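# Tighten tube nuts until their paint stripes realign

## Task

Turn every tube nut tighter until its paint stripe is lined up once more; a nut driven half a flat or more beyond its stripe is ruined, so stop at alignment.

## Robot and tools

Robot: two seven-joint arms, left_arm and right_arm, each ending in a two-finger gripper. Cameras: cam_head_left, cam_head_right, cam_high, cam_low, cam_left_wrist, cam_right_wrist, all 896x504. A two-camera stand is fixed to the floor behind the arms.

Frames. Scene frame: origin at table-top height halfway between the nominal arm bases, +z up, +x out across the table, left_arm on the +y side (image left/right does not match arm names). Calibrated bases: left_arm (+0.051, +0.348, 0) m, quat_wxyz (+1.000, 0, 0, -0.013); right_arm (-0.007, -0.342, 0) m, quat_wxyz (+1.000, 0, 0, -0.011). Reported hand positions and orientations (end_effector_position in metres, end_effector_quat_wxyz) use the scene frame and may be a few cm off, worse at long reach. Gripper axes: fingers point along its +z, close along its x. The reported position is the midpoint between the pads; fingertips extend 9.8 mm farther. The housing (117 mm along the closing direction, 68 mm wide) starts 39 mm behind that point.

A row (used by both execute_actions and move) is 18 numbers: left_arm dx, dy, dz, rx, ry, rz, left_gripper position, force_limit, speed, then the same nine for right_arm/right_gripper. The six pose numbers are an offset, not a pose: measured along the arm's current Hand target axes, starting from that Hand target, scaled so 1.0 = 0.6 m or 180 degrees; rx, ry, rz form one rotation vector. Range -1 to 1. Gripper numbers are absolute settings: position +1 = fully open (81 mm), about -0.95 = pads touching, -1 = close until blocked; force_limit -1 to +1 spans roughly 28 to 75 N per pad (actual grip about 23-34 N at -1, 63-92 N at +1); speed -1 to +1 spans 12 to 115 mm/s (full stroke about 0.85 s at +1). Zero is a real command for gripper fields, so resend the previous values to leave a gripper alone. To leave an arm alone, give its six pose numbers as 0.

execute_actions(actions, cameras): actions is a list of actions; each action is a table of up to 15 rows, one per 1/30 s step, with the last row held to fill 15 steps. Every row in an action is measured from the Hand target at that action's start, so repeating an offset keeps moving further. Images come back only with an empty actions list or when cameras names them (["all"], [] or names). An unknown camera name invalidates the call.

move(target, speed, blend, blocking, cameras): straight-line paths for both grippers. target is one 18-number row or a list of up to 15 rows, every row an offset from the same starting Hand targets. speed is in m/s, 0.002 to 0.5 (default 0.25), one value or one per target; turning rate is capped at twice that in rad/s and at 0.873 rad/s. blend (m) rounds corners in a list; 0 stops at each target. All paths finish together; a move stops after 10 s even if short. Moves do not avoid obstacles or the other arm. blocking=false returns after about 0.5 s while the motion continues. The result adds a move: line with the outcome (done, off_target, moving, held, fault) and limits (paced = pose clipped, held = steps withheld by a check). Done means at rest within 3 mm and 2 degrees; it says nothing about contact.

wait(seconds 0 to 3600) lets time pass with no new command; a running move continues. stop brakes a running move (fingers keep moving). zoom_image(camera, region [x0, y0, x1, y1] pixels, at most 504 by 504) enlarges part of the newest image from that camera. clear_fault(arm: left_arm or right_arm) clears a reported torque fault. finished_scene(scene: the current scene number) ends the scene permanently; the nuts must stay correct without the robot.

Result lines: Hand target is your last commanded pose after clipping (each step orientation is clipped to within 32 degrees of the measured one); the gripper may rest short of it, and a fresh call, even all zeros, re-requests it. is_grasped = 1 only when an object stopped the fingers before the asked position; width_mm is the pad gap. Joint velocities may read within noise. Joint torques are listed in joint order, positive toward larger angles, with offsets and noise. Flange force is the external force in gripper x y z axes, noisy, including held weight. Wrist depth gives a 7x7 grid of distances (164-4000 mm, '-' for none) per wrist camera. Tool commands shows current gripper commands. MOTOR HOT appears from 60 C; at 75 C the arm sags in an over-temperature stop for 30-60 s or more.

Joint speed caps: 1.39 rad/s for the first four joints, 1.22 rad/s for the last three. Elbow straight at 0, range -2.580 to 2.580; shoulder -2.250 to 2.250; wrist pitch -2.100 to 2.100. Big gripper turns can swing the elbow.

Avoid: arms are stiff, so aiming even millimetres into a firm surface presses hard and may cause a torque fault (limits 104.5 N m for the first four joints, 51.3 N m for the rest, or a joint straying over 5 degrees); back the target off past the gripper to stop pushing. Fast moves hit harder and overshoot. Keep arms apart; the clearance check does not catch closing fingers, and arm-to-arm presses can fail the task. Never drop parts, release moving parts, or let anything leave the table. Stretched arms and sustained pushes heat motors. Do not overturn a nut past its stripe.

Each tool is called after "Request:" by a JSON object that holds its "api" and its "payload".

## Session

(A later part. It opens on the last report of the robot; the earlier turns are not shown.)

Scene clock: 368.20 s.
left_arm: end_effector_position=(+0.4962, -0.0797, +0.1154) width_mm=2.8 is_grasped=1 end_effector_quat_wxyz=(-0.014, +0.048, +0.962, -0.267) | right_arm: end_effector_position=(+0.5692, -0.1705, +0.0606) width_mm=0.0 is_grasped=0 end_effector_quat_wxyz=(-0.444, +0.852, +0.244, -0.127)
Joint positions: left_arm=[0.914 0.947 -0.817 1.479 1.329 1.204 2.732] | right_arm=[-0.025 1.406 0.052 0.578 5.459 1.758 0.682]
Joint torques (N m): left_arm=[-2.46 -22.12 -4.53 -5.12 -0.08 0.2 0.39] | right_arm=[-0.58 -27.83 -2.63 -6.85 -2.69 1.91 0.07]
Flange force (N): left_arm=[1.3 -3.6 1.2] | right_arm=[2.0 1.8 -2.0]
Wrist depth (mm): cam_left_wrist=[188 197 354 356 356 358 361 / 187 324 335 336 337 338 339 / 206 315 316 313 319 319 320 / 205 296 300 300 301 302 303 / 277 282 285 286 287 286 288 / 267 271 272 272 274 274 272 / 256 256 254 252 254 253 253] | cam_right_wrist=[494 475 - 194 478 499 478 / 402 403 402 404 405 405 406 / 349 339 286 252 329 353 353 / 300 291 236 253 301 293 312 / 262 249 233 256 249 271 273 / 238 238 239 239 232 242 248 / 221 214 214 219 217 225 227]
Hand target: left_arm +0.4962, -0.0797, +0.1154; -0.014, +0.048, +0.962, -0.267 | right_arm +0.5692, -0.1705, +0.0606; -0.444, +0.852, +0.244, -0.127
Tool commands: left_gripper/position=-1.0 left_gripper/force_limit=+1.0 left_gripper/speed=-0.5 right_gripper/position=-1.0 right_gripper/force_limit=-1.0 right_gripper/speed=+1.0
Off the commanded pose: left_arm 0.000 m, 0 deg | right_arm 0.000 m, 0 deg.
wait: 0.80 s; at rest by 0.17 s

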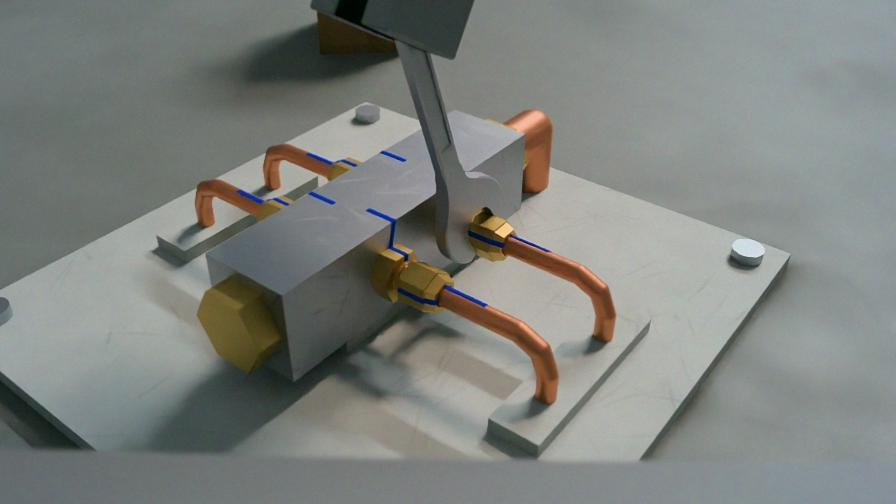

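Request:
{"api": "move", "payload": {"target": [-0.002,0.0023,0.0009,0,0,0,-1,1,-0.5,0,0,0,0,0,0,-1,-1,1], "speed": 0.02}}

Request:
{"api": "wait", "payload": {"seconds": 0.8, "cameras": ["cam_right_wrist"]}}

Request:
{"api": "zoom_image", "payload": {"camera": "cam_right_wrist", "region": [440, 170, 510, 260]}}

Scene clock: 369.27 s.
left_arm: end_effector_position=(+0.4974, -0.0789, +0.1143) width_mm=2.8 is_grasped=1 end_effector_quat_wxyz=(-0.014, +0.048, +0.962, -0.267) | right_arm: end_effector_position=(+0.5692, -0.1705, +0.0606) width_mm=0.0 is_grasped=0 end_effector_quat_wxyz=(-0.444, +0.852, +0.244, -0.127)
Joint positions: left_arm=[0.911 0.95 -0.816 1.477 1.33 1.205 2.73] | right_arm=[-0.025 1.406 0.052 0.578 5.459 1.758 0.682]
Joint torques (N m): left_arm=[-3.09 -24.04 -5.48 -6.13 0.33 -0.14 0.3] | right_arm=[-0.6 -27.86 -2.63 -6.87 -2.69 1.89 0.09]
Flange force (N): left_arm=[2.6 -2.4 3.8] | right_arm=[2.0 1.9 -2.0]
Wrist depth (mm): cam_left_wrist=[187 196 352 354 355 356 359 / 188 323 331 333 334 335 337 / 205 314 315 311 315 318 318 / 206 294 298 299 299 301 301 / 275 279 284 285 284 285 287 / 266 269 270 272 272 272 270 / 253 254 252 250 253 252 252] | cam_right_wrist=[494 474 - 192 477 499 479 / 402 404 403 405 405 405 406 / 349 340 285 254 330 352 354 / 301 291 236 251 301 294 312 / 262 250 233 256 250 271 273 / 238 238 238 239 232 242 248 / 221 214 214 219 217 225 227]
Hand target: left_arm +0.4974, -0.0789, +0.1143; -0.014, +0.048, +0.962, -0.267 | right_arm +0.5692, -0.1705, +0.0606; -0.444, +0.852, +0.244, -0.127
Off the commanded pose: left_arm 0.000 m, 0 deg | right_arm 0.000 m, 0 deg.
move: done

Scene clock: 370.07 s.
left_arm: end_effector_position=(+0.4974, -0.0789, +0.1143) width_mm=2.8 is_grasped=1 end_effector_quat_wxyz=(-0.014, +0.048, +0.962, -0.267) | right_arm: end_effector_position=(+0.5692, -0.1705, +0.0606) width_mm=0.0 is_grasped=0 end_effector_quat_wxyz=(-0.444, +0.852, +0.244, -0.127)
Joint positions: left_arm=[0.911 0.95 -0.816 1.477 1.33 1.205 2.73] | right_arm=[-0.025 1.406 0.052 0.578 5.459 1.758 0.682]
Joint torques (N m): left_arm=[-3.08 -24.07 -5.41 -6.17 0.34 -0.16 0.32] | right_arm=[-0.59 -27.87 -2.64 -6.86 -2.7 1.89 0.06]
Flange force (N): left_arm=[2.6 -2.3 3.7] | right_arm=[2.1 2.0 -2.0]
Wrist depth (mm): cam_left_wrist=[187 196 353 355 355 356 358 / 188 321 333 333 334 335 338 / 205 314 314 312 316 318 318 / 206 294 298 298 299 301 301 / 275 279 284 284 285 285 286 / 266 269 271 271 272 273 270 / 254 255 252 250 253 252 252] | cam_right_wrist=[493 475 - 192 476 499 479 / 403 402 404 404 405 406 407 / 350 339 286 254 330 351 354 / 301 291 236 250 301 293 312 / 262 250 234 256 250 270 273 / 238 238 239 239 232 242 248 / 221 214 214 219 217 225 227]
Hand target: left_arm +0.4974, -0.0789, +0.1143; -0.014, +0.048, +0.962, -0.267 | right_arm +0.5692, -0.1705, +0.0606; -0.444, +0.852, +0.244, -0.127
Tool commands: left_gripper/position=-1.0 left_gripper/force_limit=+1.0 left_gripper/speed=-0.5 right_gripper/position=-1.0 right_gripper/force_limit=-1.0 right_gripper/speed=+1.0
Off the commanded pose: left_arm 0.000 m, 0 deg | right_arm 0.000 m, 0 deg.
wait: 0.80 s; at rest by 0.17 s

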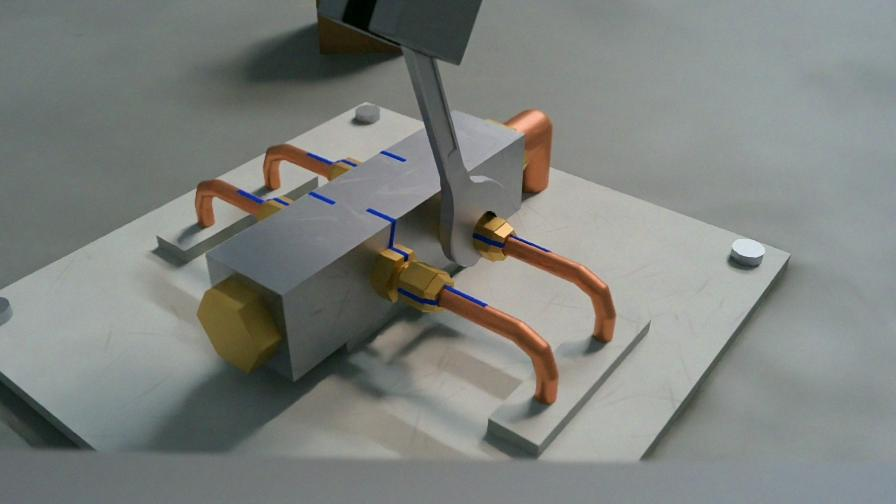

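Scaled by 5.600 from the camera's image (finer frame: 1280x720).

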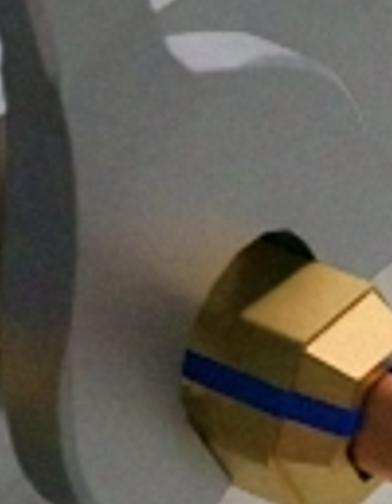

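Request:
{"api": "move", "payload": {"target": [[0,0.00755,-0.00968,0.02778,0,0,-1,1,-0.5,0,0,0,0,0,0,-1,-1,1],[0,0.01593,-0.01868,0.05556,0,0,-1,1,-0.5,0,0,0,0,0,0,-1,-1,1],[0,0.02503,-0.0269,0.08333,0,0,-1,1,-0.5,0,0,0,0,0,0,-1,-1,1],[0,0.03485,-0.03428,0.11111,0,0,-1,1,-0.5,0,0,0,0,0,0,-1,-1,1]], "speed": 0.03, "blend": [0.001,0.001,0.001,0], "cameras": ["cam_right_wrist"]}}

Request:
{"api": "zoom_image", "payload": {"camera": "cam_right_wrist", "region": [440, 170, 540, 290]}}

Scene clock: 376.93 s.
left_arm: end_effector_position=(+0.5003, -0.0506, +0.1211) width_mm=2.8 is_grasped=1 end_effector_quat_wxyz=(-0.022, +0.045, +0.901, -0.430) | right_arm: end_effector_position=(+0.5692, -0.1705, +0.0606) width_mm=0.0 is_grasped=0 end_effector_quat_wxyz=(-0.444, +0.852, +0.244, -0.127)
Joint positions: left_arm=[0.673 0.959 -0.666 1.644 1.583 1.364 2.325] | right_arm=[-0.025 1.406 0.052 0.578 5.459 1.758 0.682]
Joint torques (N m): left_arm=[1.46 -22.22 0.84 -6.01 2.21 2.81 0.33] | right_arm=[-0.59 -27.87 -2.63 -6.86 -2.7 1.92 0.06]
Flange force (N): left_arm=[2.3 0.9 -4.9] | right_arm=[2.0 1.9 -2.0]
Wrist depth (mm): cam_left_wrist=[248 261 578 583 584 593 621 / 239 252 486 503 503 510 532 / 232 247 432 434 448 450 454 / 240 276 389 399 401 402 404 / 258 252 360 361 361 363 366 / 320 246 328 336 332 333 327 / 295 - 304 304 299 301 299] | cam_right_wrist=[493 494 455 456 477 498 478 / 401 403 403 403 406 406 407 / 350 339 285 259 330 352 353 / 301 291 236 254 301 293 312 / 262 250 233 256 250 271 273 / 238 238 239 239 232 242 248 / 221 214 214 219 217 225 227]
Hand target: left_arm +0.5003, -0.0506, +0.1211; -0.022, +0.045, +0.901, -0.430 | right_arm +0.5692, -0.1705, +0.0606; -0.444, +0.852, +0.244, -0.127
Off the commanded pose: left_arm 0.000 m, 0 deg | right_arm 0.000 m, 0 deg.
move: done

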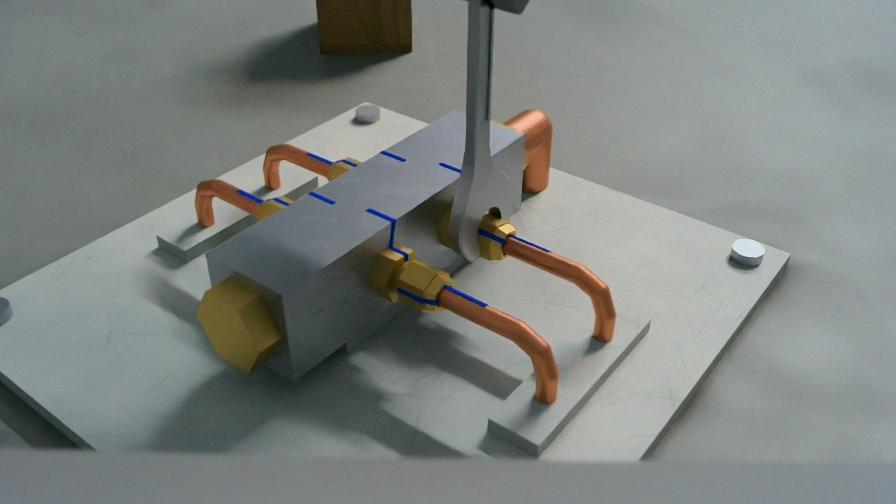

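Scaled by 4.200 from the camera's image (finer frame: 1280x720).

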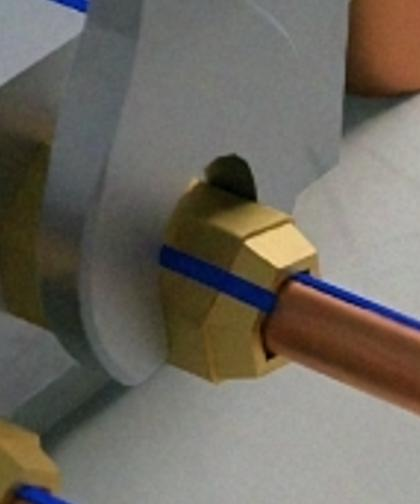

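Request:
{"api": "move", "payload": {"target": [[0,0.00755,-0.00968,0.02778,0,0,-1,1,-0.5,0,0,0,0,0,0,-1,-1,1],[0,0.01593,-0.01868,0.05556,0,0,-1,1,-0.5,0,0,0,0,0,0,-1,-1,1],[0,0.02503,-0.0269,0.08333,0,0,-1,1,-0.5,0,0,0,0,0,0,-1,-1,1],[0,0.03485,-0.03428,0.11111,0,0,-1,1,-0.5,0,0,0,0,0,0,-1,-1,1]], "speed": 0.03, "blend": [0.001,0.001,0.001,0], "cameras": ["cam_right_wrist"]}}

Request:
{"api": "zoom_image", "payload": {"camera": "cam_right_wrist", "region": [440, 170, 540, 290]}}

Scene clock: 383.47 s.
left_arm: end_effector_position=(+0.5032, -0.0216, +0.1178) width_mm=2.8 is_grasped=1 end_effector_quat_wxyz=(-0.030, +0.041, +0.813, -0.580) | right_arm: end_effector_position=(+0.5692, -0.1705, +0.0606) width_mm=0.0 is_grasped=0 end_effector_quat_wxyz=(-0.444, +0.852, +0.244, -0.127)
Joint positions: left_arm=[0.44 1.099 -0.516 1.68 1.718 1.638 2.041] | right_arm=[-0.025 1.406 0.052 0.578 5.459 1.758 0.682]
Joint torques (N m): left_arm=[-8.12 -19.19 -4.91 -1.75 0.46 1.17 0.39] | right_arm=[-0.62 -27.87 -2.65 -6.83 -2.69 1.87 0.09]
Flange force (N): left_arm=[1.9 -10.6 12.3] | right_arm=[2.4 2.1 -2.3]
Wrist depth (mm): cam_left_wrist=[293 323 1967 2015 2021 2021 2085 / 306 341 2040 2092 2098 2105 2174 / 297 319 967 979 912 1015 1014 / 277 298 637 725 729 739 747 / 261 291 519 573 553 581 562 / 281 282 454 457 479 463 448 / 371 - 391 405 409 396 372] | cam_right_wrist=[493 495 455 474 475 477 479 / 402 402 404 403 404 406 406 / 349 340 285 259 330 353 354 / 301 291 236 255 301 293 312 / 262 250 233 256 250 270 273 / 238 238 239 239 232 242 248 / 221 214 214 219 217 225 227]
Hand target: left_arm +0.5032, -0.0216, +0.1178; -0.030, +0.041, +0.813, -0.580 | right_arm +0.5692, -0.1705, +0.0606; -0.444, +0.852, +0.244, -0.127
Off the commanded pose: left_arm 0.000 m, 0 deg | right_arm 0.000 m, 0 deg.
move: done

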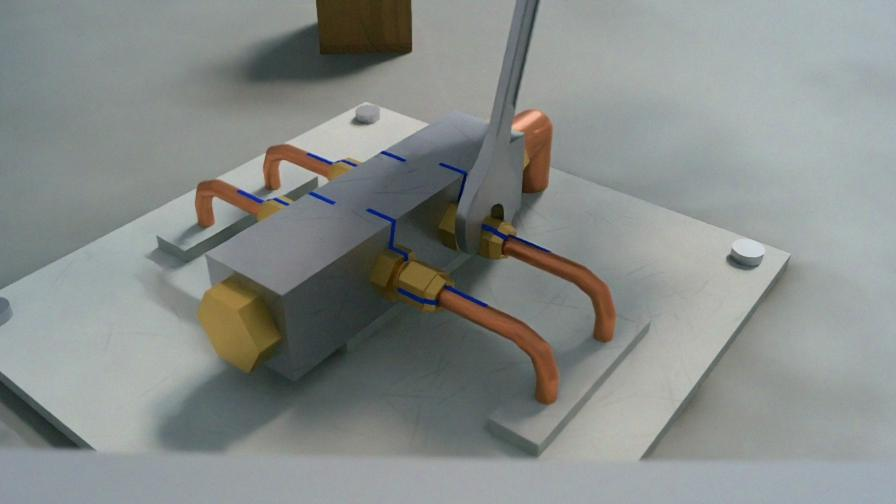

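Scaled by 4.200 from the camera's image (finer frame: 1280x720).

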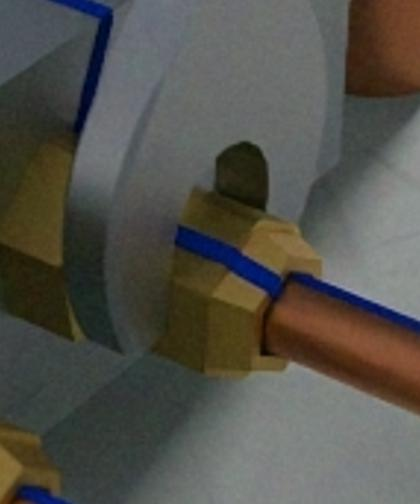

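Request:
{"api": "move", "payload": {"target": [[0,0.00755,-0.00968,0.02778,0,0,-1,1,-0.5,0,0,0,0,0,0,-1,-1,1],[0,0.01593,-0.01868,0.05556,0,0,-1,1,-0.5,0,0,0,0,0,0,-1,-1,1],[0,0.0232,-0.0254,0.07778,0,0,-1,1,-0.5,0,0,0,0,0,0,-1,-1,1]], "speed": 0.03, "blend": [0.001,0.001,0], "cameras": ["cam_right_wrist"]}}

Request:
{"api": "zoom_image", "payload": {"camera": "cam_right_wrist", "region": [440, 170, 540, 290]}}

Scene clock: 388.27 s.
left_arm: end_effector_position=(+0.5051, -0.0027, +0.1096) width_mm=2.8 is_grasped=1 end_effector_quat_wxyz=(-0.034, +0.037, +0.736, -0.675) | right_arm: end_effector_position=(+0.5692, -0.1705, +0.0606) width_mm=0.0 is_grasped=0 end_effector_quat_wxyz=(-0.444, +0.852, +0.244, -0.127)
Joint positions: left_arm=[0.309 1.248 -0.408 1.625 1.756 1.826 1.914] | right_arm=[-0.025 1.406 0.052 0.578 5.459 1.758 0.682]
Joint torques (N m): left_arm=[-13.58 -10.57 -9.51 0.51 -0.24 -3 0.32] | right_arm=[-0.63 -27.85 -2.65 -6.87 -2.7 1.89 0.07]
Flange force (N): left_arm=[4.7 -25.1 22.2] | right_arm=[2.0 1.9 -2.1]
Wrist depth (mm): cam_left_wrist=[435 442 464 2066 2105 2125 477 / 429 1916 2059 2092 2146 2160 2160 / 323 351 2078 2098 2092 2160 2174 / 337 356 2078 2105 2125 2174 2218 / 302 331 982 2105 2160 2174 2203 / 282 - 682 749 819 834 779 / 294 298 557 591 600 572 575] | cam_right_wrist=[494 495 455 475 458 456 458 / 402 402 403 404 404 408 408 / 349 339 285 259 329 353 353 / 301 292 236 256 301 293 313 / 262 250 233 256 250 270 273 / 238 238 239 239 232 242 248 / 221 214 214 219 217 225 227]
Hand target: left_arm +0.5051, -0.0027, +0.1096; -0.034, +0.037, +0.736, -0.675 | right_arm +0.5692, -0.1705, +0.0606; -0.444, +0.852, +0.244, -0.127
Off the commanded pose: left_arm 0.000 m, 0 deg | right_arm 0.000 m, 0 deg.
move: done

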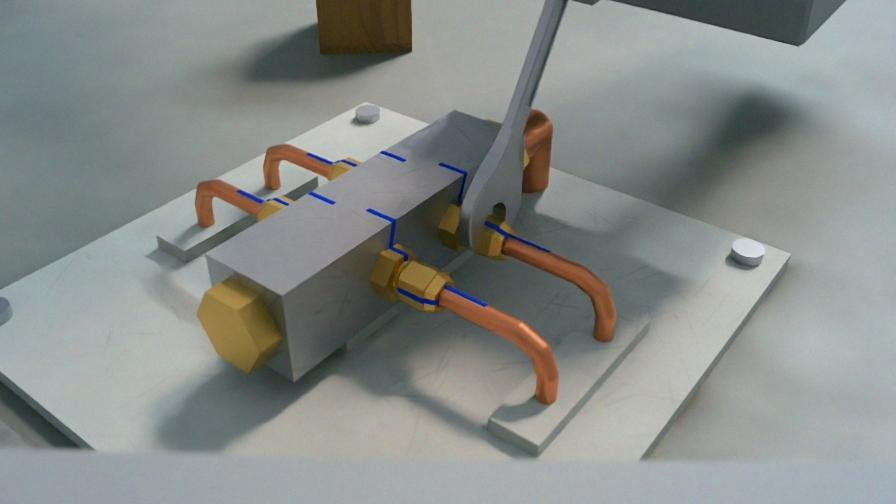

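Scaled by 4.200 from the camera's image (finer frame: 1280x720).

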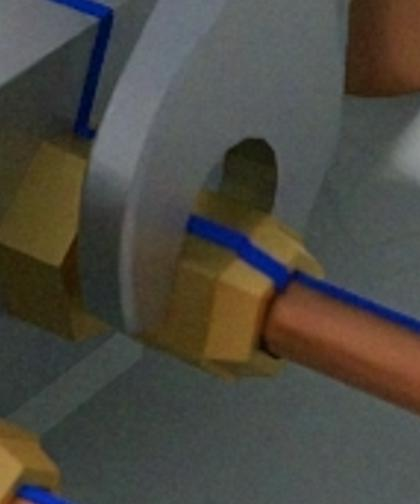

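Request:
{"api": "move", "payload": {"target": [[0,-0.0054,0.0082,-0.0222,0,0,-1,1,-0.5,0,0,0,0,0,0,-1,-1,1],[0,-0.0276,0.001,-0.0222,0,0,-1,1,-0.5,0,0,0,0,0,0,-1,-1,1],[0,-0.085,0.047,-0.15,0,0,-1,1,-0.5,0,0,0,0,0,0,-1,-1,1],[0,-0.0272,0.1723,-0.3556,0,0,-1,1,-0.5,0,0,0,0,0,0,-1,-1,1]], "speed": [0.03,0.03,0.08,0.08], "blend": [0,0.002,0.005,0]}}

Request:
{"api": "wait", "payload": {"seconds": 0.8, "cameras": ["cam_right_wrist"]}}

Request:
{"api": "zoom_image", "payload": {"camera": "cam_right_wrist", "region": [430, 150, 530, 270]}}

Scene clock: 398.63 s.
left_arm: end_effector_position=(+0.4947, -0.1066, +0.1169) width_mm=2.8 is_grasped=1 end_effector_quat_wxyz=(-0.010, +0.049, +0.982, -0.182) | right_arm: end_effector_position=(+0.5692, -0.1705, +0.0606) width_mm=0.0 is_grasped=0 end_effector_quat_wxyz=(-0.444, +0.852, +0.244, -0.127)
Joint positions: left_arm=[1.016 0.993 -0.885 1.308 1.165 1.217 3.005] | right_arm=[-0.025 1.406 0.052 0.578 5.459 1.758 0.682]
Joint torques (N m): left_arm=[-0.21 -23.75 -3.18 -6.53 0.95 0.31 0.4] | right_arm=[-0.61 -27.87 -2.69 -6.9 -2.69 1.88 0.07]
Flange force (N): left_arm=[1.4 0.6 -1.6] | right_arm=[1.8 1.8 -2.0]
Wrist depth (mm): cam_left_wrist=[- 168 307 306 305 310 310 / 166 170 293 293 294 298 299 / - 283 285 286 287 288 288 / 185 274 276 277 275 278 278 / 188 266 267 268 269 268 268 / 193 - 259 259 260 260 260 / 248 247 246 244 246 245 243] | cam_right_wrist=[493 171 169 457 498 499 479 / 402 388 374 376 405 405 407 / 350 339 266 249 330 352 353 / 301 292 236 250 301 293 312 / 262 250 233 256 250 270 273 / 238 238 239 239 233 242 248 / 221 214 214 219 218 225 227]
Hand target: left_arm +0.4946, -0.1066, +0.1169; -0.010, +0.049, +0.982, -0.182 | right_arm +0.5692, -0.1705, +0.0606; -0.444, +0.852, +0.244, -0.127
Off the commanded pose: left_arm 0.000 m, 0 deg | right_arm 0.000 m, 0 deg.
move: done

Scene clock: 399.43 s.
left_arm: end_effector_position=(+0.4946, -0.1066, +0.1169) width_mm=2.8 is_grasped=1 end_effector_quat_wxyz=(-0.010, +0.049, +0.982, -0.182) | right_arm: end_effector_position=(+0.5692, -0.1705, +0.0606) width_mm=0.0 is_grasped=0 end_effector_quat_wxyz=(-0.444, +0.852, +0.244, -0.127)
Joint positions: left_arm=[1.016 0.993 -0.885 1.308 1.165 1.217 3.005] | right_arm=[-0.025 1.406 0.052 0.578 5.459 1.758 0.682]
Joint torques (N m): left_arm=[-0.23 -23.9 -3.18 -6.57 0.95 0.21 0.42] | right_arm=[-0.58 -27.86 -2.63 -6.86 -2.69 1.88 0.07]
Flange force (N): left_arm=[1.2 0.6 -1.5] | right_arm=[2.1 1.9 -2.1]
Wrist depth (mm): cam_left_wrist=[- 168 308 305 307 309 311 / 166 170 294 295 295 297 298 / - 283 285 287 287 288 288 / 185 273 276 276 275 277 278 / 188 267 267 268 268 269 267 / 193 - 258 259 260 260 259 / 248 247 246 244 247 244 243] | cam_right_wrist=[493 171 169 454 499 500 479 / 402 388 376 376 406 406 407 / 350 339 267 249 330 352 354 / 301 291 236 250 302 294 312 / 262 250 233 256 250 270 273 / 238 238 239 239 232 242 248 / 221 214 214 219 218 225 227]
Hand target: left_arm +0.4946, -0.1066, +0.1169; -0.010, +0.049, +0.982, -0.182 | right_arm +0.5692, -0.1705, +0.0606; -0.444, +0.852, +0.244, -0.127
Tool commands: left_gripper/position=-1.0 left_gripper/force_limit=+1.0 left_gripper/speed=-0.5 right_gripper/position=-1.0 right_gripper/force_limit=-1.0 right_gripper/speed=+1.0
Off the commanded pose: left_arm 0.000 m, 0 deg | right_arm 0.000 m, 0 deg.
wait: 0.80 s; at rest by 0.17 s

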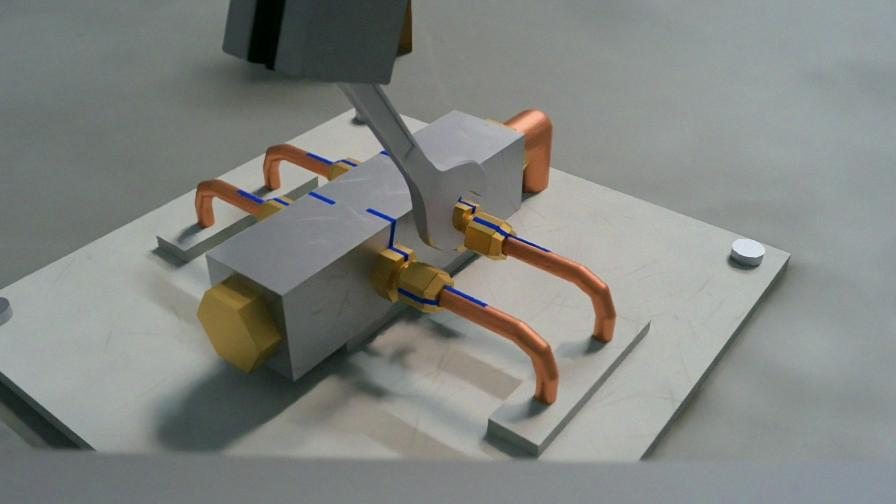

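Scaled by 4.200 from the camera's image (finer frame: 1280x720).

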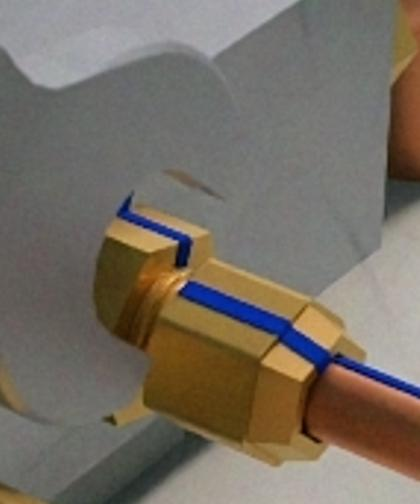

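Request:
{"api": "move", "payload": {"target": [[0,0.0028,-0.0061,0,0,0,-1,1,-0.5,0,0,0,0,0,0,-1,-1,1],[0,0.0127,-0.0014,0,0,0,-1,1,-0.5,0,0,0,0,0,0,-1,-1,1]], "speed": 0.03}}

Request:
{"api": "wait", "payload": {"seconds": 0.8, "cameras": ["cam_right_wrist"]}}

Request:
{"api": "zoom_image", "payload": {"camera": "cam_right_wrist", "region": [440, 170, 510, 260]}}

Scene clock: 401.80 s.
left_arm: end_effector_position=(+0.4954, -0.0993, +0.1150) width_mm=2.8 is_grasped=1 end_effector_quat_wxyz=(-0.010, +0.049, +0.982, -0.182) | right_arm: end_effector_position=(+0.5692, -0.1705, +0.0606) width_mm=0.0 is_grasped=0 end_effector_quat_wxyz=(-0.444, +0.852, +0.244, -0.127)
Joint positions: left_arm=[1.009 0.989 -0.885 1.327 1.168 1.213 2.983] | right_arm=[-0.025 1.406 0.052 0.578 5.459 1.758 0.682]
Joint torques (N m): left_arm=[-1.27 -21.63 -3.72 -5.18 0.03 0.14 0.37] | right_arm=[-0.62 -27.87 -2.67 -6.88 -2.68 1.9 0.08]
Flange force (N): left_arm=[1.1 -2.6 -3.3] | right_arm=[1.9 1.9 -2.0]
Wrist depth (mm): cam_left_wrist=[- 170 305 304 304 307 309 / - 289 292 292 293 295 297 / 186 283 284 282 284 286 287 / 188 274 274 275 273 276 277 / 190 265 266 266 267 267 266 / 252 - 258 258 258 258 253 / 246 245 244 244 - 243 243] | cam_right_wrist=[493 473 170 184 476 498 478 / 401 402 388 296 405 406 406 / 350 339 286 244 330 352 353 / 300 292 236 250 301 293 312 / 262 249 233 257 250 270 273 / 238 238 238 239 232 242 248 / 221 214 214 219 217 225 227]
Hand target: left_arm +0.4954, -0.0992, +0.1149; -0.010, +0.049, +0.982, -0.182 | right_arm +0.5692, -0.1705, +0.0606; -0.444, +0.852, +0.244, -0.127
Off the commanded pose: left_arm 0.000 m, 0 deg | right_arm 0.000 m, 0 deg.
move: done

Scene clock: 402.60 s.
left_arm: end_effector_position=(+0.4954, -0.0992, +0.1149) width_mm=2.8 is_grasped=1 end_effector_quat_wxyz=(-0.010, +0.049, +0.982, -0.182) | right_arm: end_effector_position=(+0.5692, -0.1705, +0.0606) width_mm=0.0 is_grasped=0 end_effector_quat_wxyz=(-0.444, +0.852, +0.244, -0.127)
Joint positions: left_arm=[1.009 0.989 -0.885 1.327 1.168 1.213 2.983] | right_arm=[-0.025 1.406 0.052 0.578 5.459 1.758 0.682]
Joint torques (N m): left_arm=[-1.37 -21.44 -3.73 -5.04 -0.06 0.18 0.37] | right_arm=[-0.61 -27.84 -2.64 -6.88 -2.7 1.89 0.05]
Flange force (N): left_arm=[1.1 -2.9 -3.4] | right_arm=[1.8 1.8 -1.9]
Wrist depth (mm): cam_left_wrist=[- 170 305 303 304 307 308 / - 289 292 293 293 296 297 / 186 283 284 283 285 286 287 / 187 274 274 275 273 276 276 / 190 265 266 265 266 267 265 / 252 - 257 257 258 259 254 / 246 245 244 244 - 244 243] | cam_right_wrist=[494 472 170 184 477 499 478 / 402 403 389 296 406 406 406 / 350 340 286 245 330 353 352 / 301 292 236 250 301 294 312 / 262 250 233 256 250 270 273 / 238 238 239 239 232 242 248 / 221 214 214 219 217 225 227]
Hand target: left_arm +0.4954, -0.0992, +0.1149; -0.010, +0.049, +0.982, -0.182 | right_arm +0.5692, -0.1705, +0.0606; -0.444, +0.852, +0.244, -0.127
Tool commands: left_gripper/position=-1.0 left_gripper/force_limit=+1.0 left_gripper/speed=-0.5 right_gripper/position=-1.0 right_gripper/force_limit=-1.0 right_gripper/speed=+1.0
Off the commanded pose: left_arm 0.000 m, 0 deg | right_arm 0.000 m, 0 deg.
wait: 0.80 s; at rest by 0.17 s

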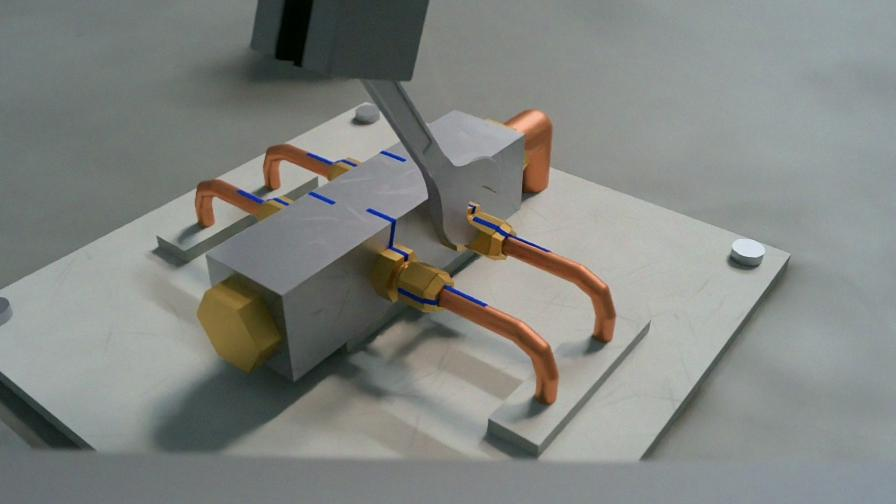

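Scaled by 5.600 from the camera's image (finer frame: 1280x720).

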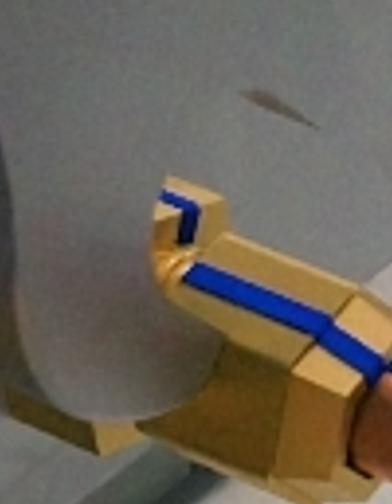

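Request:
{"api": "move", "payload": {"target": [[0,-0.0045,-0.0021,0,0,0,-1,1,-0.5,0,0,0,0,0,0,-1,-1,1],[0,-0.0045,-0.0021,0.0167,0,0,-1,1,-0.5,0,0,0,0,0,0,-1,-1,1]], "speed": 0.03}}

Request:
{"api": "wait", "payload": {"seconds": 0.8, "cameras": ["cam_right_wrist"]}}

Request:
{"api": "zoom_image", "payload": {"camera": "cam_right_wrist", "region": [440, 170, 510, 260]}}

Scene clock: 405.57 s.
left_arm: end_effector_position=(+0.4952, -0.1013, +0.1171) width_mm=2.8 is_grasped=1 end_effector_quat_wxyz=(-0.011, +0.049, +0.977, -0.208) | right_arm: end_effector_position=(+0.5692, -0.1705, +0.0606) width_mm=0.0 is_grasped=0 end_effector_quat_wxyz=(-0.444, +0.852, +0.244, -0.127)
Joint positions: left_arm=[0.99 0.976 -0.862 1.357 1.211 1.203 2.932] | right_arm=[-0.025 1.406 0.052 0.578 5.459 1.758 0.682]
Joint torques (N m): left_arm=[-0.22 -23.65 -3.05 -6.56 1.09 0.41 0.4] | right_arm=[-0.6 -27.9 -2.61 -6.89 -2.69 1.89 0.06]
Flange force (N): left_arm=[1.1 0.4 -1.4] | right_arm=[2.0 1.9 -2.0]
Wrist depth (mm): cam_left_wrist=[169 175 319 319 321 322 324 / 171 177 304 305 308 309 310 / 188 291 292 295 295 296 297 / 191 280 283 283 284 284 286 / 193 272 273 273 273 274 275 / 254 - 263 262 264 264 262 / 250 251 248 246 248 248 246] | cam_right_wrist=[493 472 170 456 478 499 479 / 402 403 389 377 405 406 406 / 349 340 285 249 330 352 353 / 301 292 236 255 301 294 312 / 262 249 233 256 250 270 273 / 238 238 238 239 232 242 247 / 221 214 214 219 217 225 227]
Hand target: left_arm +0.4952, -0.1013, +0.1171; -0.011, +0.049, +0.977, -0.208 | right_arm +0.5692, -0.1705, +0.0606; -0.444, +0.852, +0.244, -0.127
Off the commanded pose: left_arm 0.000 m, 0 deg | right_arm 0.000 m, 0 deg.
move: done

Scene clock: 406.37 s.
left_arm: end_effector_position=(+0.4952, -0.1013, +0.1171) width_mm=2.8 is_grasped=1 end_effector_quat_wxyz=(-0.011, +0.049, +0.977, -0.208) | right_arm: end_effector_position=(+0.5692, -0.1705, +0.0606) width_mm=0.0 is_grasped=0 end_effector_quat_wxyz=(-0.444, +0.852, +0.244, -0.127)
Joint positions: left_arm=[0.99 0.976 -0.862 1.357 1.211 1.203 2.932] | right_arm=[-0.025 1.406 0.052 0.578 5.459 1.758 0.682]
Joint torques (N m): left_arm=[-0.3 -23.58 -2.99 -6.57 1.06 0.36 0.41] | right_arm=[-0.61 -27.86 -2.65 -6.89 -2.7 1.88 0.06]
Flange force (N): left_arm=[1.4 0.4 -1.5] | right_arm=[1.8 1.8 -2.0]
Wrist depth (mm): cam_left_wrist=[169 175 320 317 322 322 324 / 170 177 304 304 307 309 310 / 188 291 292 294 295 297 297 / 190 280 283 283 284 285 286 / 192 272 272 273 274 274 275 / 254 - 263 263 264 264 263 / 250 250 248 246 249 247 246] | cam_right_wrist=[494 474 170 456 475 499 478 / 402 403 388 377 406 406 406 / 350 339 286 249 329 352 353 / 301 292 236 255 301 293 312 / 262 250 233 256 250 270 273 / 238 238 238 239 232 242 248 / 221 214 214 219 217 225 227]
Hand target: left_arm +0.4952, -0.1013, +0.1171; -0.011, +0.049, +0.977, -0.208 | right_arm +0.5692, -0.1705, +0.0606; -0.444, +0.852, +0.244, -0.127
Tool commands: left_gripper/position=-1.0 left_gripper/force_limit=+1.0 left_gripper/speed=-0.5 right_gripper/position=-1.0 right_gripper/force_limit=-1.0 right_gripper/speed=+1.0
Off the commanded pose: left_arm 0.000 m, 0 deg | right_arm 0.000 m, 0 deg.
wait: 0.80 s; at rest by 0.17 s

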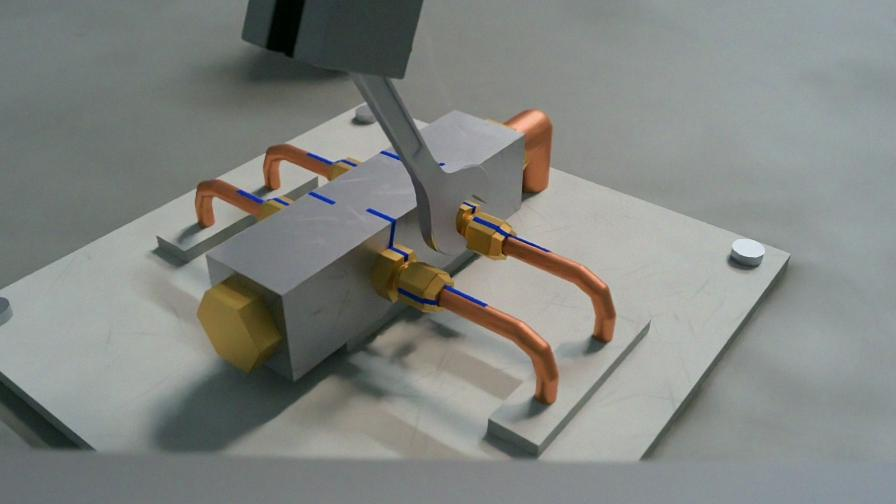

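Scaled by 5.600 from the camera's image (finer frame: 1280x720).

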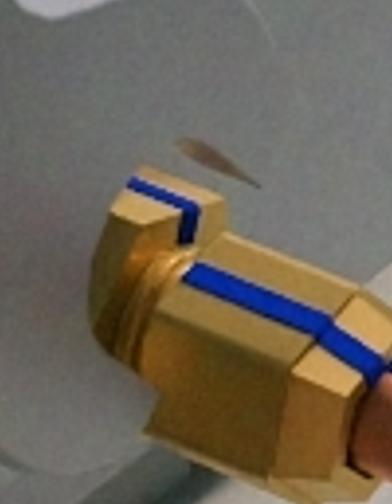

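Request:
{"api": "move", "payload": {"target": [0,0.0072,0.0047,0,0,0,-1,1,-0.5,0,0,0,0,0,0,-1,-1,1], "speed": 0.03}}

Request:
{"api": "wait", "payload": {"seconds": 0.8, "cameras": ["cam_right_wrist"]}}

Request:
{"api": "zoom_image", "payload": {"camera": "cam_right_wrist", "region": [440, 170, 510, 260]}}

Scene clock: 408.00 s.
left_arm: end_effector_position=(+0.4955, -0.0985, +0.1127) width_mm=2.8 is_grasped=1 end_effector_quat_wxyz=(-0.011, +0.049, +0.977, -0.208) | right_arm: end_effector_position=(+0.5692, -0.1705, +0.0606) width_mm=0.0 is_grasped=0 end_effector_quat_wxyz=(-0.444, +0.852, +0.244, -0.127)
Joint positions: left_arm=[0.986 0.98 -0.859 1.367 1.216 1.197 2.918] | right_arm=[-0.025 1.406 0.052 0.578 5.459 1.758 0.682]
Joint torques (N m): left_arm=[-0.21 -23.49 -3.02 -6.57 1.06 0.45 0.39] | right_arm=[-0.61 -27.87 -2.65 -6.85 -2.69 1.88 0.06]
Flange force (N): left_arm=[1.6 0.6 -1.6] | right_arm=[2.2 2.0 -2.1]
Wrist depth (mm): cam_left_wrist=[167 173 314 312 317 317 318 / 168 295 302 299 303 304 304 / 187 290 288 290 291 292 292 / 188 278 278 278 280 280 281 / 191 267 268 269 269 270 269 / 252 - 258 259 260 259 259 / 246 244 244 244 - 244 242] | cam_right_wrist=[492 472 170 184 476 499 479 / 401 402 375 286 405 405 406 / 349 339 267 251 330 353 353 / 300 292 236 246 301 294 312 / 262 250 233 257 250 270 273 / 238 238 238 239 232 242 248 / 221 214 214 219 217 225 227]
Hand target: left_arm +0.4955, -0.0985, +0.1127; -0.011, +0.049, +0.977, -0.208 | right_arm +0.5692, -0.1705, +0.0606; -0.444, +0.852, +0.244, -0.127
Off the commanded pose: left_arm 0.000 m, 0 deg | right_arm 0.000 m, 0 deg.
move: done

Scene clock: 408.80 s.
left_arm: end_effector_position=(+0.4955, -0.0985, +0.1127) width_mm=2.8 is_grasped=1 end_effector_quat_wxyz=(-0.011, +0.049, +0.977, -0.208) | right_arm: end_effector_position=(+0.5692, -0.1705, +0.0606) width_mm=0.0 is_grasped=0 end_effector_quat_wxyz=(-0.444, +0.852, +0.244, -0.127)
Joint positions: left_arm=[0.986 0.98 -0.859 1.367 1.216 1.197 2.918] | right_arm=[-0.025 1.406 0.052 0.578 5.459 1.758 0.682]
Joint torques (N m): left_arm=[-0.2 -23.58 -3.04 -6.55 1.05 0.43 0.39] | right_arm=[-0.58 -27.83 -2.62 -6.82 -2.71 1.89 0.04]
Flange force (N): left_arm=[1.3 0.5 -1.4] | right_arm=[2.2 2.0 -2.1]
Wrist depth (mm): cam_left_wrist=[167 173 314 312 317 317 320 / 168 295 301 300 303 303 304 / 187 289 287 291 290 291 293 / 188 278 278 278 280 280 281 / 191 267 268 269 269 269 268 / 252 - 258 259 259 260 258 / 246 245 243 244 - 243 242] | cam_right_wrist=[493 474 170 184 477 501 479 / 400 402 376 286 405 405 406 / 350 339 267 251 330 353 353 / 301 292 236 246 301 293 312 / 262 249 233 257 250 270 273 / 238 238 238 239 232 242 248 / 221 214 214 219 218 225 227]
Hand target: left_arm +0.4955, -0.0985, +0.1127; -0.011, +0.049, +0.977, -0.208 | right_arm +0.5692, -0.1705, +0.0606; -0.444, +0.852, +0.244, -0.127
Tool commands: left_gripper/position=-1.0 left_gripper/force_limit=+1.0 left_gripper/speed=-0.5 right_gripper/position=-1.0 right_gripper/force_limit=-1.0 right_gripper/speed=+1.0
Off the commanded pose: left_arm 0.000 m, 0 deg | right_arm 0.000 m, 0 deg.
wait: 0.80 s; at rest by 0.17 s

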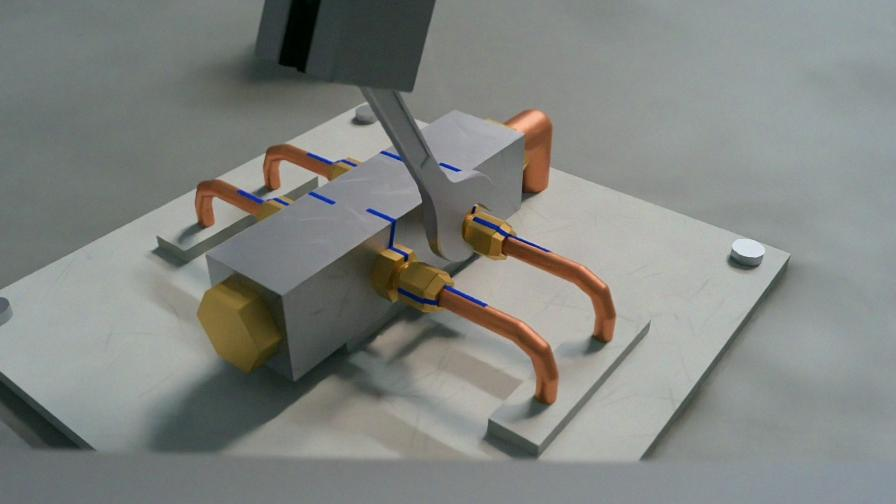

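Scaled by 5.600 from the camera's image (finer frame: 1280x720).

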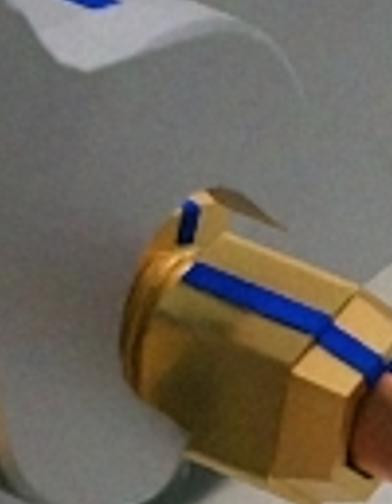

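Request:
{"api": "move", "payload": {"target": [0,0.006,0.0028,0,0,0,-1,1,-0.5,0,0,0,0,0,0,-1,-1,1], "speed": 0.02}}

Request:
{"api": "wait", "payload": {"seconds": 0.8, "cameras": ["cam_right_wrist"]}}

Request:
{"api": "zoom_image", "payload": {"camera": "cam_right_wrist", "region": [440, 170, 510, 260]}}

Scene clock: 409.60 s.
left_arm: end_effector_position=(+0.4957, -0.0959, +0.1097) width_mm=2.8 is_grasped=1 end_effector_quat_wxyz=(-0.011, +0.049, +0.977, -0.208) | right_arm: end_effector_position=(+0.5692, -0.1705, +0.0606) width_mm=0.0 is_grasped=0 end_effector_quat_wxyz=(-0.444, +0.852, +0.244, -0.127)
Joint positions: left_arm=[0.983 0.982 -0.857 1.374 1.22 1.193 2.907] | right_arm=[-0.025 1.406 0.052 0.578 5.459 1.758 0.682]
Joint torques (N m): left_arm=[-1.08 -23.99 -3.91 -6.32 0.63 0.29 0.4] | right_arm=[-0.64 -27.86 -2.65 -6.84 -2.68 1.9 0.1]
Flange force (N): left_arm=[1.5 -0.5 0.4] | right_arm=[2.3 2.0 -2.2]
Wrist depth (mm): cam_left_wrist=[166 172 308 308 310 314 315 / 167 295 296 296 296 301 301 / 186 285 283 287 288 288 289 / 188 274 275 276 274 277 277 / 189 265 264 265 265 266 265 / 250 252 255 254 257 257 256 / 243 242 241 241 - 240 239] | cam_right_wrist=[493 493 174 184 476 499 478 / 402 403 362 286 405 405 406 / 350 339 267 251 330 352 352 / 300 291 236 250 301 293 312 / 262 250 233 256 250 270 273 / 238 239 238 239 233 242 248 / 221 214 214 219 217 225 227]
Hand target: left_arm +0.4957, -0.0959, +0.1098; -0.011, +0.049, +0.977, -0.208 | right_arm +0.5692, -0.1705, +0.0606; -0.444, +0.852, +0.244, -0.127
Off the commanded pose: left_arm 0.000 m, 0 deg | right_arm 0.000 m, 0 deg.
move: done

Scene clock: 410.40 s.
left_arm: end_effector_position=(+0.4957, -0.0959, +0.1097) width_mm=2.8 is_grasped=1 end_effector_quat_wxyz=(-0.011, +0.049, +0.977, -0.208) | right_arm: end_effector_position=(+0.5692, -0.1705, +0.0606) width_mm=0.0 is_grasped=0 end_effector_quat_wxyz=(-0.444, +0.852, +0.244, -0.127)
Joint positions: left_arm=[0.983 0.982 -0.857 1.374 1.22 1.193 2.907] | right_arm=[-0.025 1.406 0.052 0.578 5.459 1.758 0.682]
Joint torques (N m): left_arm=[-1.04 -23.95 -3.92 -6.19 0.62 0.29 0.43] | right_arm=[-0.62 -27.88 -2.63 -6.84 -2.69 1.89 0.04]
Flange force (N): left_arm=[1.0 -0.6 0.4] | right_arm=[2.2 2.1 -2.1]
Wrist depth (mm): cam_left_wrist=[166 172 307 308 309 313 315 / 166 294 295 296 296 300 301 / 186 285 284 287 288 287 288 / 187 274 275 276 274 277 278 / 190 264 265 265 266 266 265 / 250 253 256 254 257 257 255 / 243 241 240 241 - 240 239] | cam_right_wrist=[493 494 174 184 476 499 479 / 402 403 364 286 405 407 408 / 349 339 267 251 330 353 353 / 301 291 236 250 301 293 312 / 262 250 233 257 250 271 273 / 238 238 239 239 232 242 248 / 221 214 214 219 218 225 227]
Hand target: left_arm +0.4957, -0.0959, +0.1098; -0.011, +0.049, +0.977, -0.208 | right_arm +0.5692, -0.1705, +0.0606; -0.444, +0.852, +0.244, -0.127
Tool commands: left_gripper/position=-1.0 left_gripper/force_limit=+1.0 left_gripper/speed=-0.5 right_gripper/position=-1.0 right_gripper/force_limit=-1.0 right_gripper/speed=+1.0
Off the commanded pose: left_arm 0.000 m, 0 deg | right_arm 0.000 m, 0 deg.
wait: 0.80 s; at rest by 0.17 s

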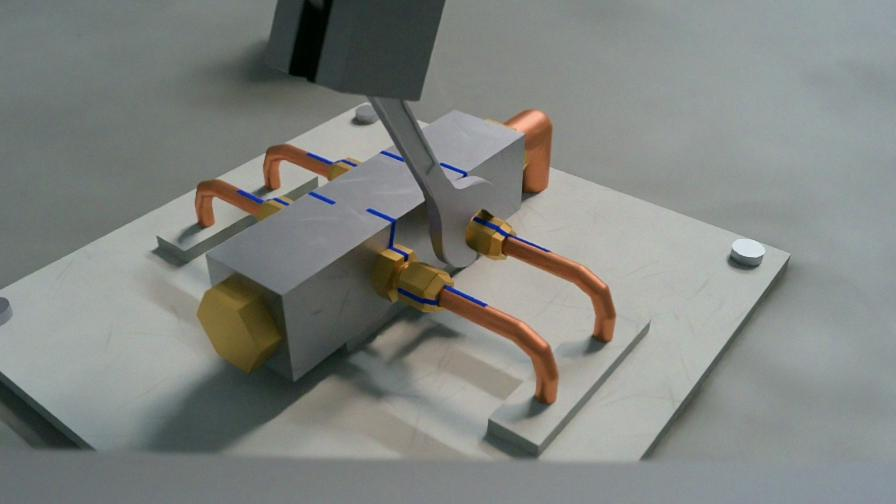

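Scaled by 5.600 from the camera's image (finer frame: 1280x720).

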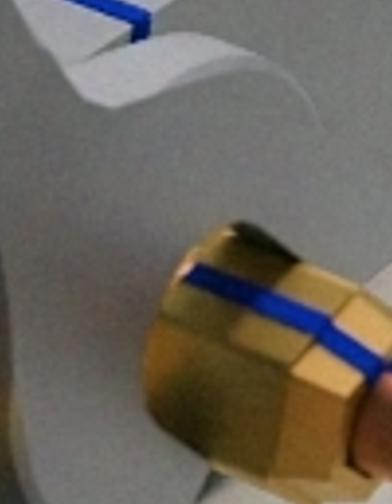

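Request:
{"api": "move", "payload": {"target": [-0.0017,0.0045,0.0021,0,0,0,-1,1,-0.5,0,0,0,0,0,0,-1,-1,1], "speed": 0.02}}

Request:
{"api": "wait", "payload": {"seconds": 0.8, "cameras": ["cam_right_wrist"]}}

Request:
{"api": "zoom_image", "payload": {"camera": "cam_right_wrist", "region": [440, 170, 510, 260]}}

Scene clock: 411.37 s.
left_arm: end_effector_position=(+0.4969, -0.0941, +0.1075) width_mm=2.8 is_grasped=1 end_effector_quat_wxyz=(-0.011, +0.049, +0.977, -0.208) | right_arm: end_effector_position=(+0.5692, -0.1705, +0.0606) width_mm=0.0 is_grasped=0 end_effector_quat_wxyz=(-0.444, +0.852, +0.244, -0.127)
Joint positions: left_arm=[0.978 0.985 -0.855 1.376 1.223 1.192 2.9] | right_arm=[-0.025 1.406 0.052 0.578 5.459 1.758 0.682]
Joint torques (N m): left_arm=[-2.86 -20.22 -4.62 -4.41 -0.55 -0.4 0.24] | right_arm=[-0.59 -27.86 -2.64 -6.86 -2.68 1.89 0.06]
Flange force (N): left_arm=[2.2 -5.9 -3.8] | right_arm=[2.1 1.9 -2.0]
Wrist depth (mm): cam_left_wrist=[- 171 306 307 308 312 313 / - 292 294 294 295 298 299 / 185 283 284 284 285 286 287 / 187 272 273 273 273 275 275 / 189 263 263 264 264 265 264 / 249 251 253 246 254 256 248 / 240 240 239 239 - 239 237] | cam_right_wrist=[493 473 173 183 477 500 479 / 402 403 362 286 406 405 407 / 349 339 267 251 330 352 353 / 301 291 236 248 301 293 312 / 262 250 233 256 250 271 273 / 238 238 238 239 232 242 248 / 221 214 214 219 218 225 227]
Hand target: left_arm +0.4969, -0.0940, +0.1075; -0.011, +0.049, +0.977, -0.208 | right_arm +0.5692, -0.1705, +0.0606; -0.444, +0.852, +0.244, -0.127
Off the commanded pose: left_arm 0.000 m, 0 deg | right_arm 0.000 m, 0 deg.
move: done

Scene clock: 412.17 s.
left_arm: end_effector_position=(+0.4969, -0.0941, +0.1075) width_mm=2.8 is_grasped=1 end_effector_quat_wxyz=(-0.011, +0.049, +0.977, -0.208) | right_arm: end_effector_position=(+0.5692, -0.1705, +0.0606) width_mm=0.0 is_grasped=0 end_effector_quat_wxyz=(-0.444, +0.852, +0.244, -0.127)
Joint positions: left_arm=[0.978 0.985 -0.855 1.376 1.223 1.192 2.9] | right_arm=[-0.025 1.406 0.052 0.578 5.459 1.758 0.682]
Joint torques (N m): left_arm=[-3 -20.01 -4.59 -4.27 -0.63 -0.4 0.23] | right_arm=[-0.6 -27.86 -2.67 -6.86 -2.7 1.89 0.07]
Flange force (N): left_arm=[2.3 -6.3 -4.0] | right_arm=[2.1 1.9 -2.1]
Wrist depth (mm): cam_left_wrist=[- 171 306 306 308 311 313 / - 292 293 294 295 298 299 / 185 283 284 285 285 286 286 / 187 273 273 273 272 275 276 / 189 262 263 263 264 264 264 / 248 251 253 245 254 256 247 / 239 240 239 239 - 239 237] | cam_right_wrist=[491 495 173 183 477 499 480 / 403 403 363 286 405 407 406 / 350 339 267 251 330 352 353 / 301 291 236 248 302 293 312 / 262 249 233 256 250 271 273 / 238 238 238 239 232 242 248 / 221 214 214 219 218 225 227]
Hand target: left_arm +0.4969, -0.0941, +0.1075; -0.011, +0.049, +0.977, -0.208 | right_arm +0.5692, -0.1705, +0.0606; -0.444, +0.852, +0.244, -0.127
Tool commands: left_gripper/position=-1.0 left_gripper/force_limit=+1.0 left_gripper/speed=-0.5 right_gripper/position=-1.0 right_gripper/force_limit=-1.0 right_gripper/speed=+1.0
Off the commanded pose: left_arm 0.000 m, 0 deg | right_arm 0.000 m, 0 deg.
wait: 0.80 s; at rest by 0.17 s

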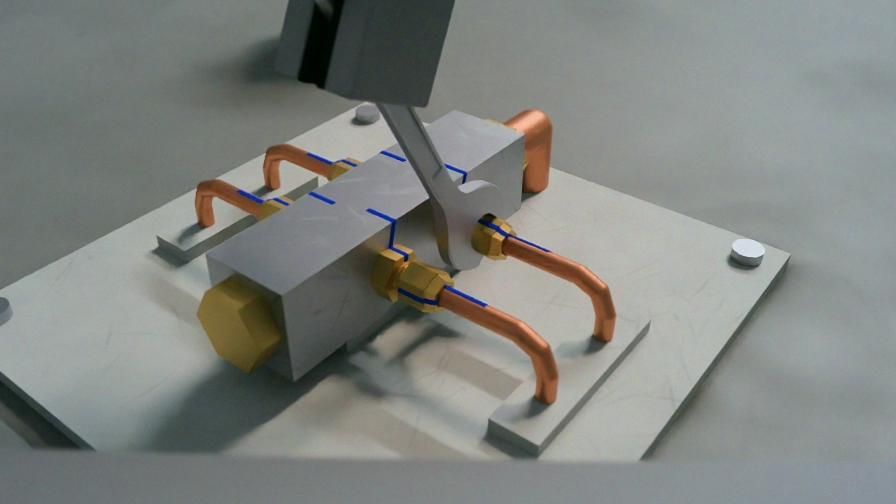

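Scaled by 5.600 from the camera's image (finer frame: 1280x720).

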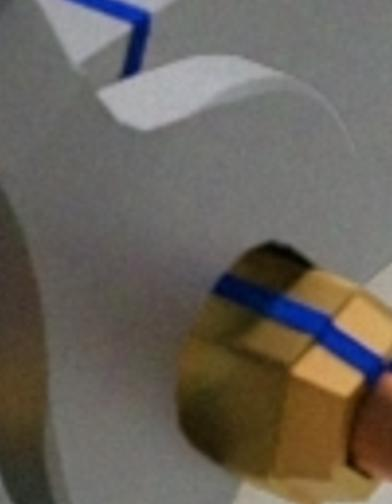

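Request:
{"api": "move", "payload": {"target": [[0,0.00755,-0.00968,0.02778,0,0,-1,1,-0.5,0,0,0,0,0,0,-1,-1,1],[0,0.01593,-0.01868,0.05556,0,0,-1,1,-0.5,0,0,0,0,0,0,-1,-1,1],[0,0.01948,-0.02206,0.06667,0,0,-1,1,-0.5,0,0,0,0,0,0,-1,-1,1]], "speed": 0.03, "blend": [0.001,0.001,0], "cameras": ["cam_right_wrist"]}}

Request:
{"api": "zoom_image", "payload": {"camera": "cam_right_wrist", "region": [440, 150, 560, 290]}}

Scene clock: 416.57 s.
left_arm: end_effector_position=(+0.4985, -0.0781, +0.1148) width_mm=2.8 is_grasped=1 end_effector_quat_wxyz=(-0.016, +0.048, +0.950, -0.309) | right_arm: end_effector_position=(+0.5692, -0.1705, +0.0606) width_mm=0.0 is_grasped=0 end_effector_quat_wxyz=(-0.444, +0.852, +0.244, -0.127)
Joint positions: left_arm=[0.854 0.941 -0.762 1.519 1.398 1.211 2.633] | right_arm=[-0.025 1.406 0.052 0.578 5.459 1.758 0.682]
Joint torques (N m): left_arm=[-19.49 -26.02 -17.58 1.74 -4.65 -1.08 0.68] | right_arm=[-0.58 -27.88 -2.64 -6.86 -2.67 1.89 0.05]
Flange force (N): left_arm=[-3.1 -26.2 34.4] | right_arm=[2.1 2.0 -2.0]
Wrist depth (mm): cam_left_wrist=[195 204 388 391 391 393 403 / 194 204 355 362 362 363 367 / 207 329 336 338 338 340 341 / 207 310 315 313 317 318 319 / 286 292 297 297 299 299 301 / 275 - 280 281 282 282 281 / 260 261 259 260 258 259 259] | cam_right_wrist=[494 473 - 190 476 500 479 / 401 402 403 403 405 406 407 / 350 339 286 252 330 352 353 / 301 291 236 253 301 294 313 / 262 250 233 257 250 271 273 / 238 238 238 239 232 242 248 / 221 214 214 219 218 225 227]
Hand target: left_arm +0.4985, -0.0781, +0.1148; -0.016, +0.048, +0.950, -0.309 | right_arm +0.5692, -0.1705, +0.0606; -0.444, +0.852, +0.244, -0.127
Off the commanded pose: left_arm 0.000 m, 0 deg | right_arm 0.000 m, 0 deg.
move: done

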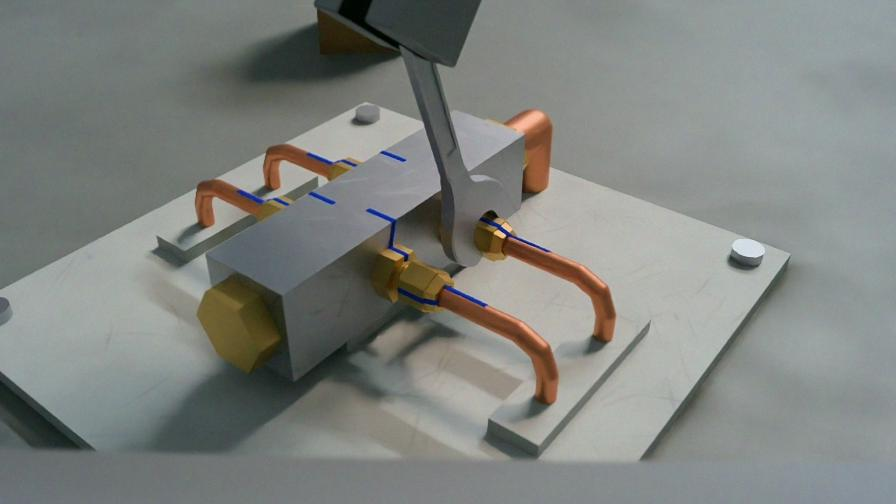

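Scaled by 3.600 from the camera's image (finer frame: 1280x720).

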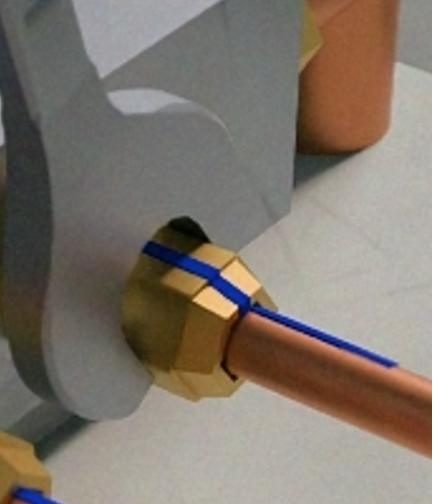

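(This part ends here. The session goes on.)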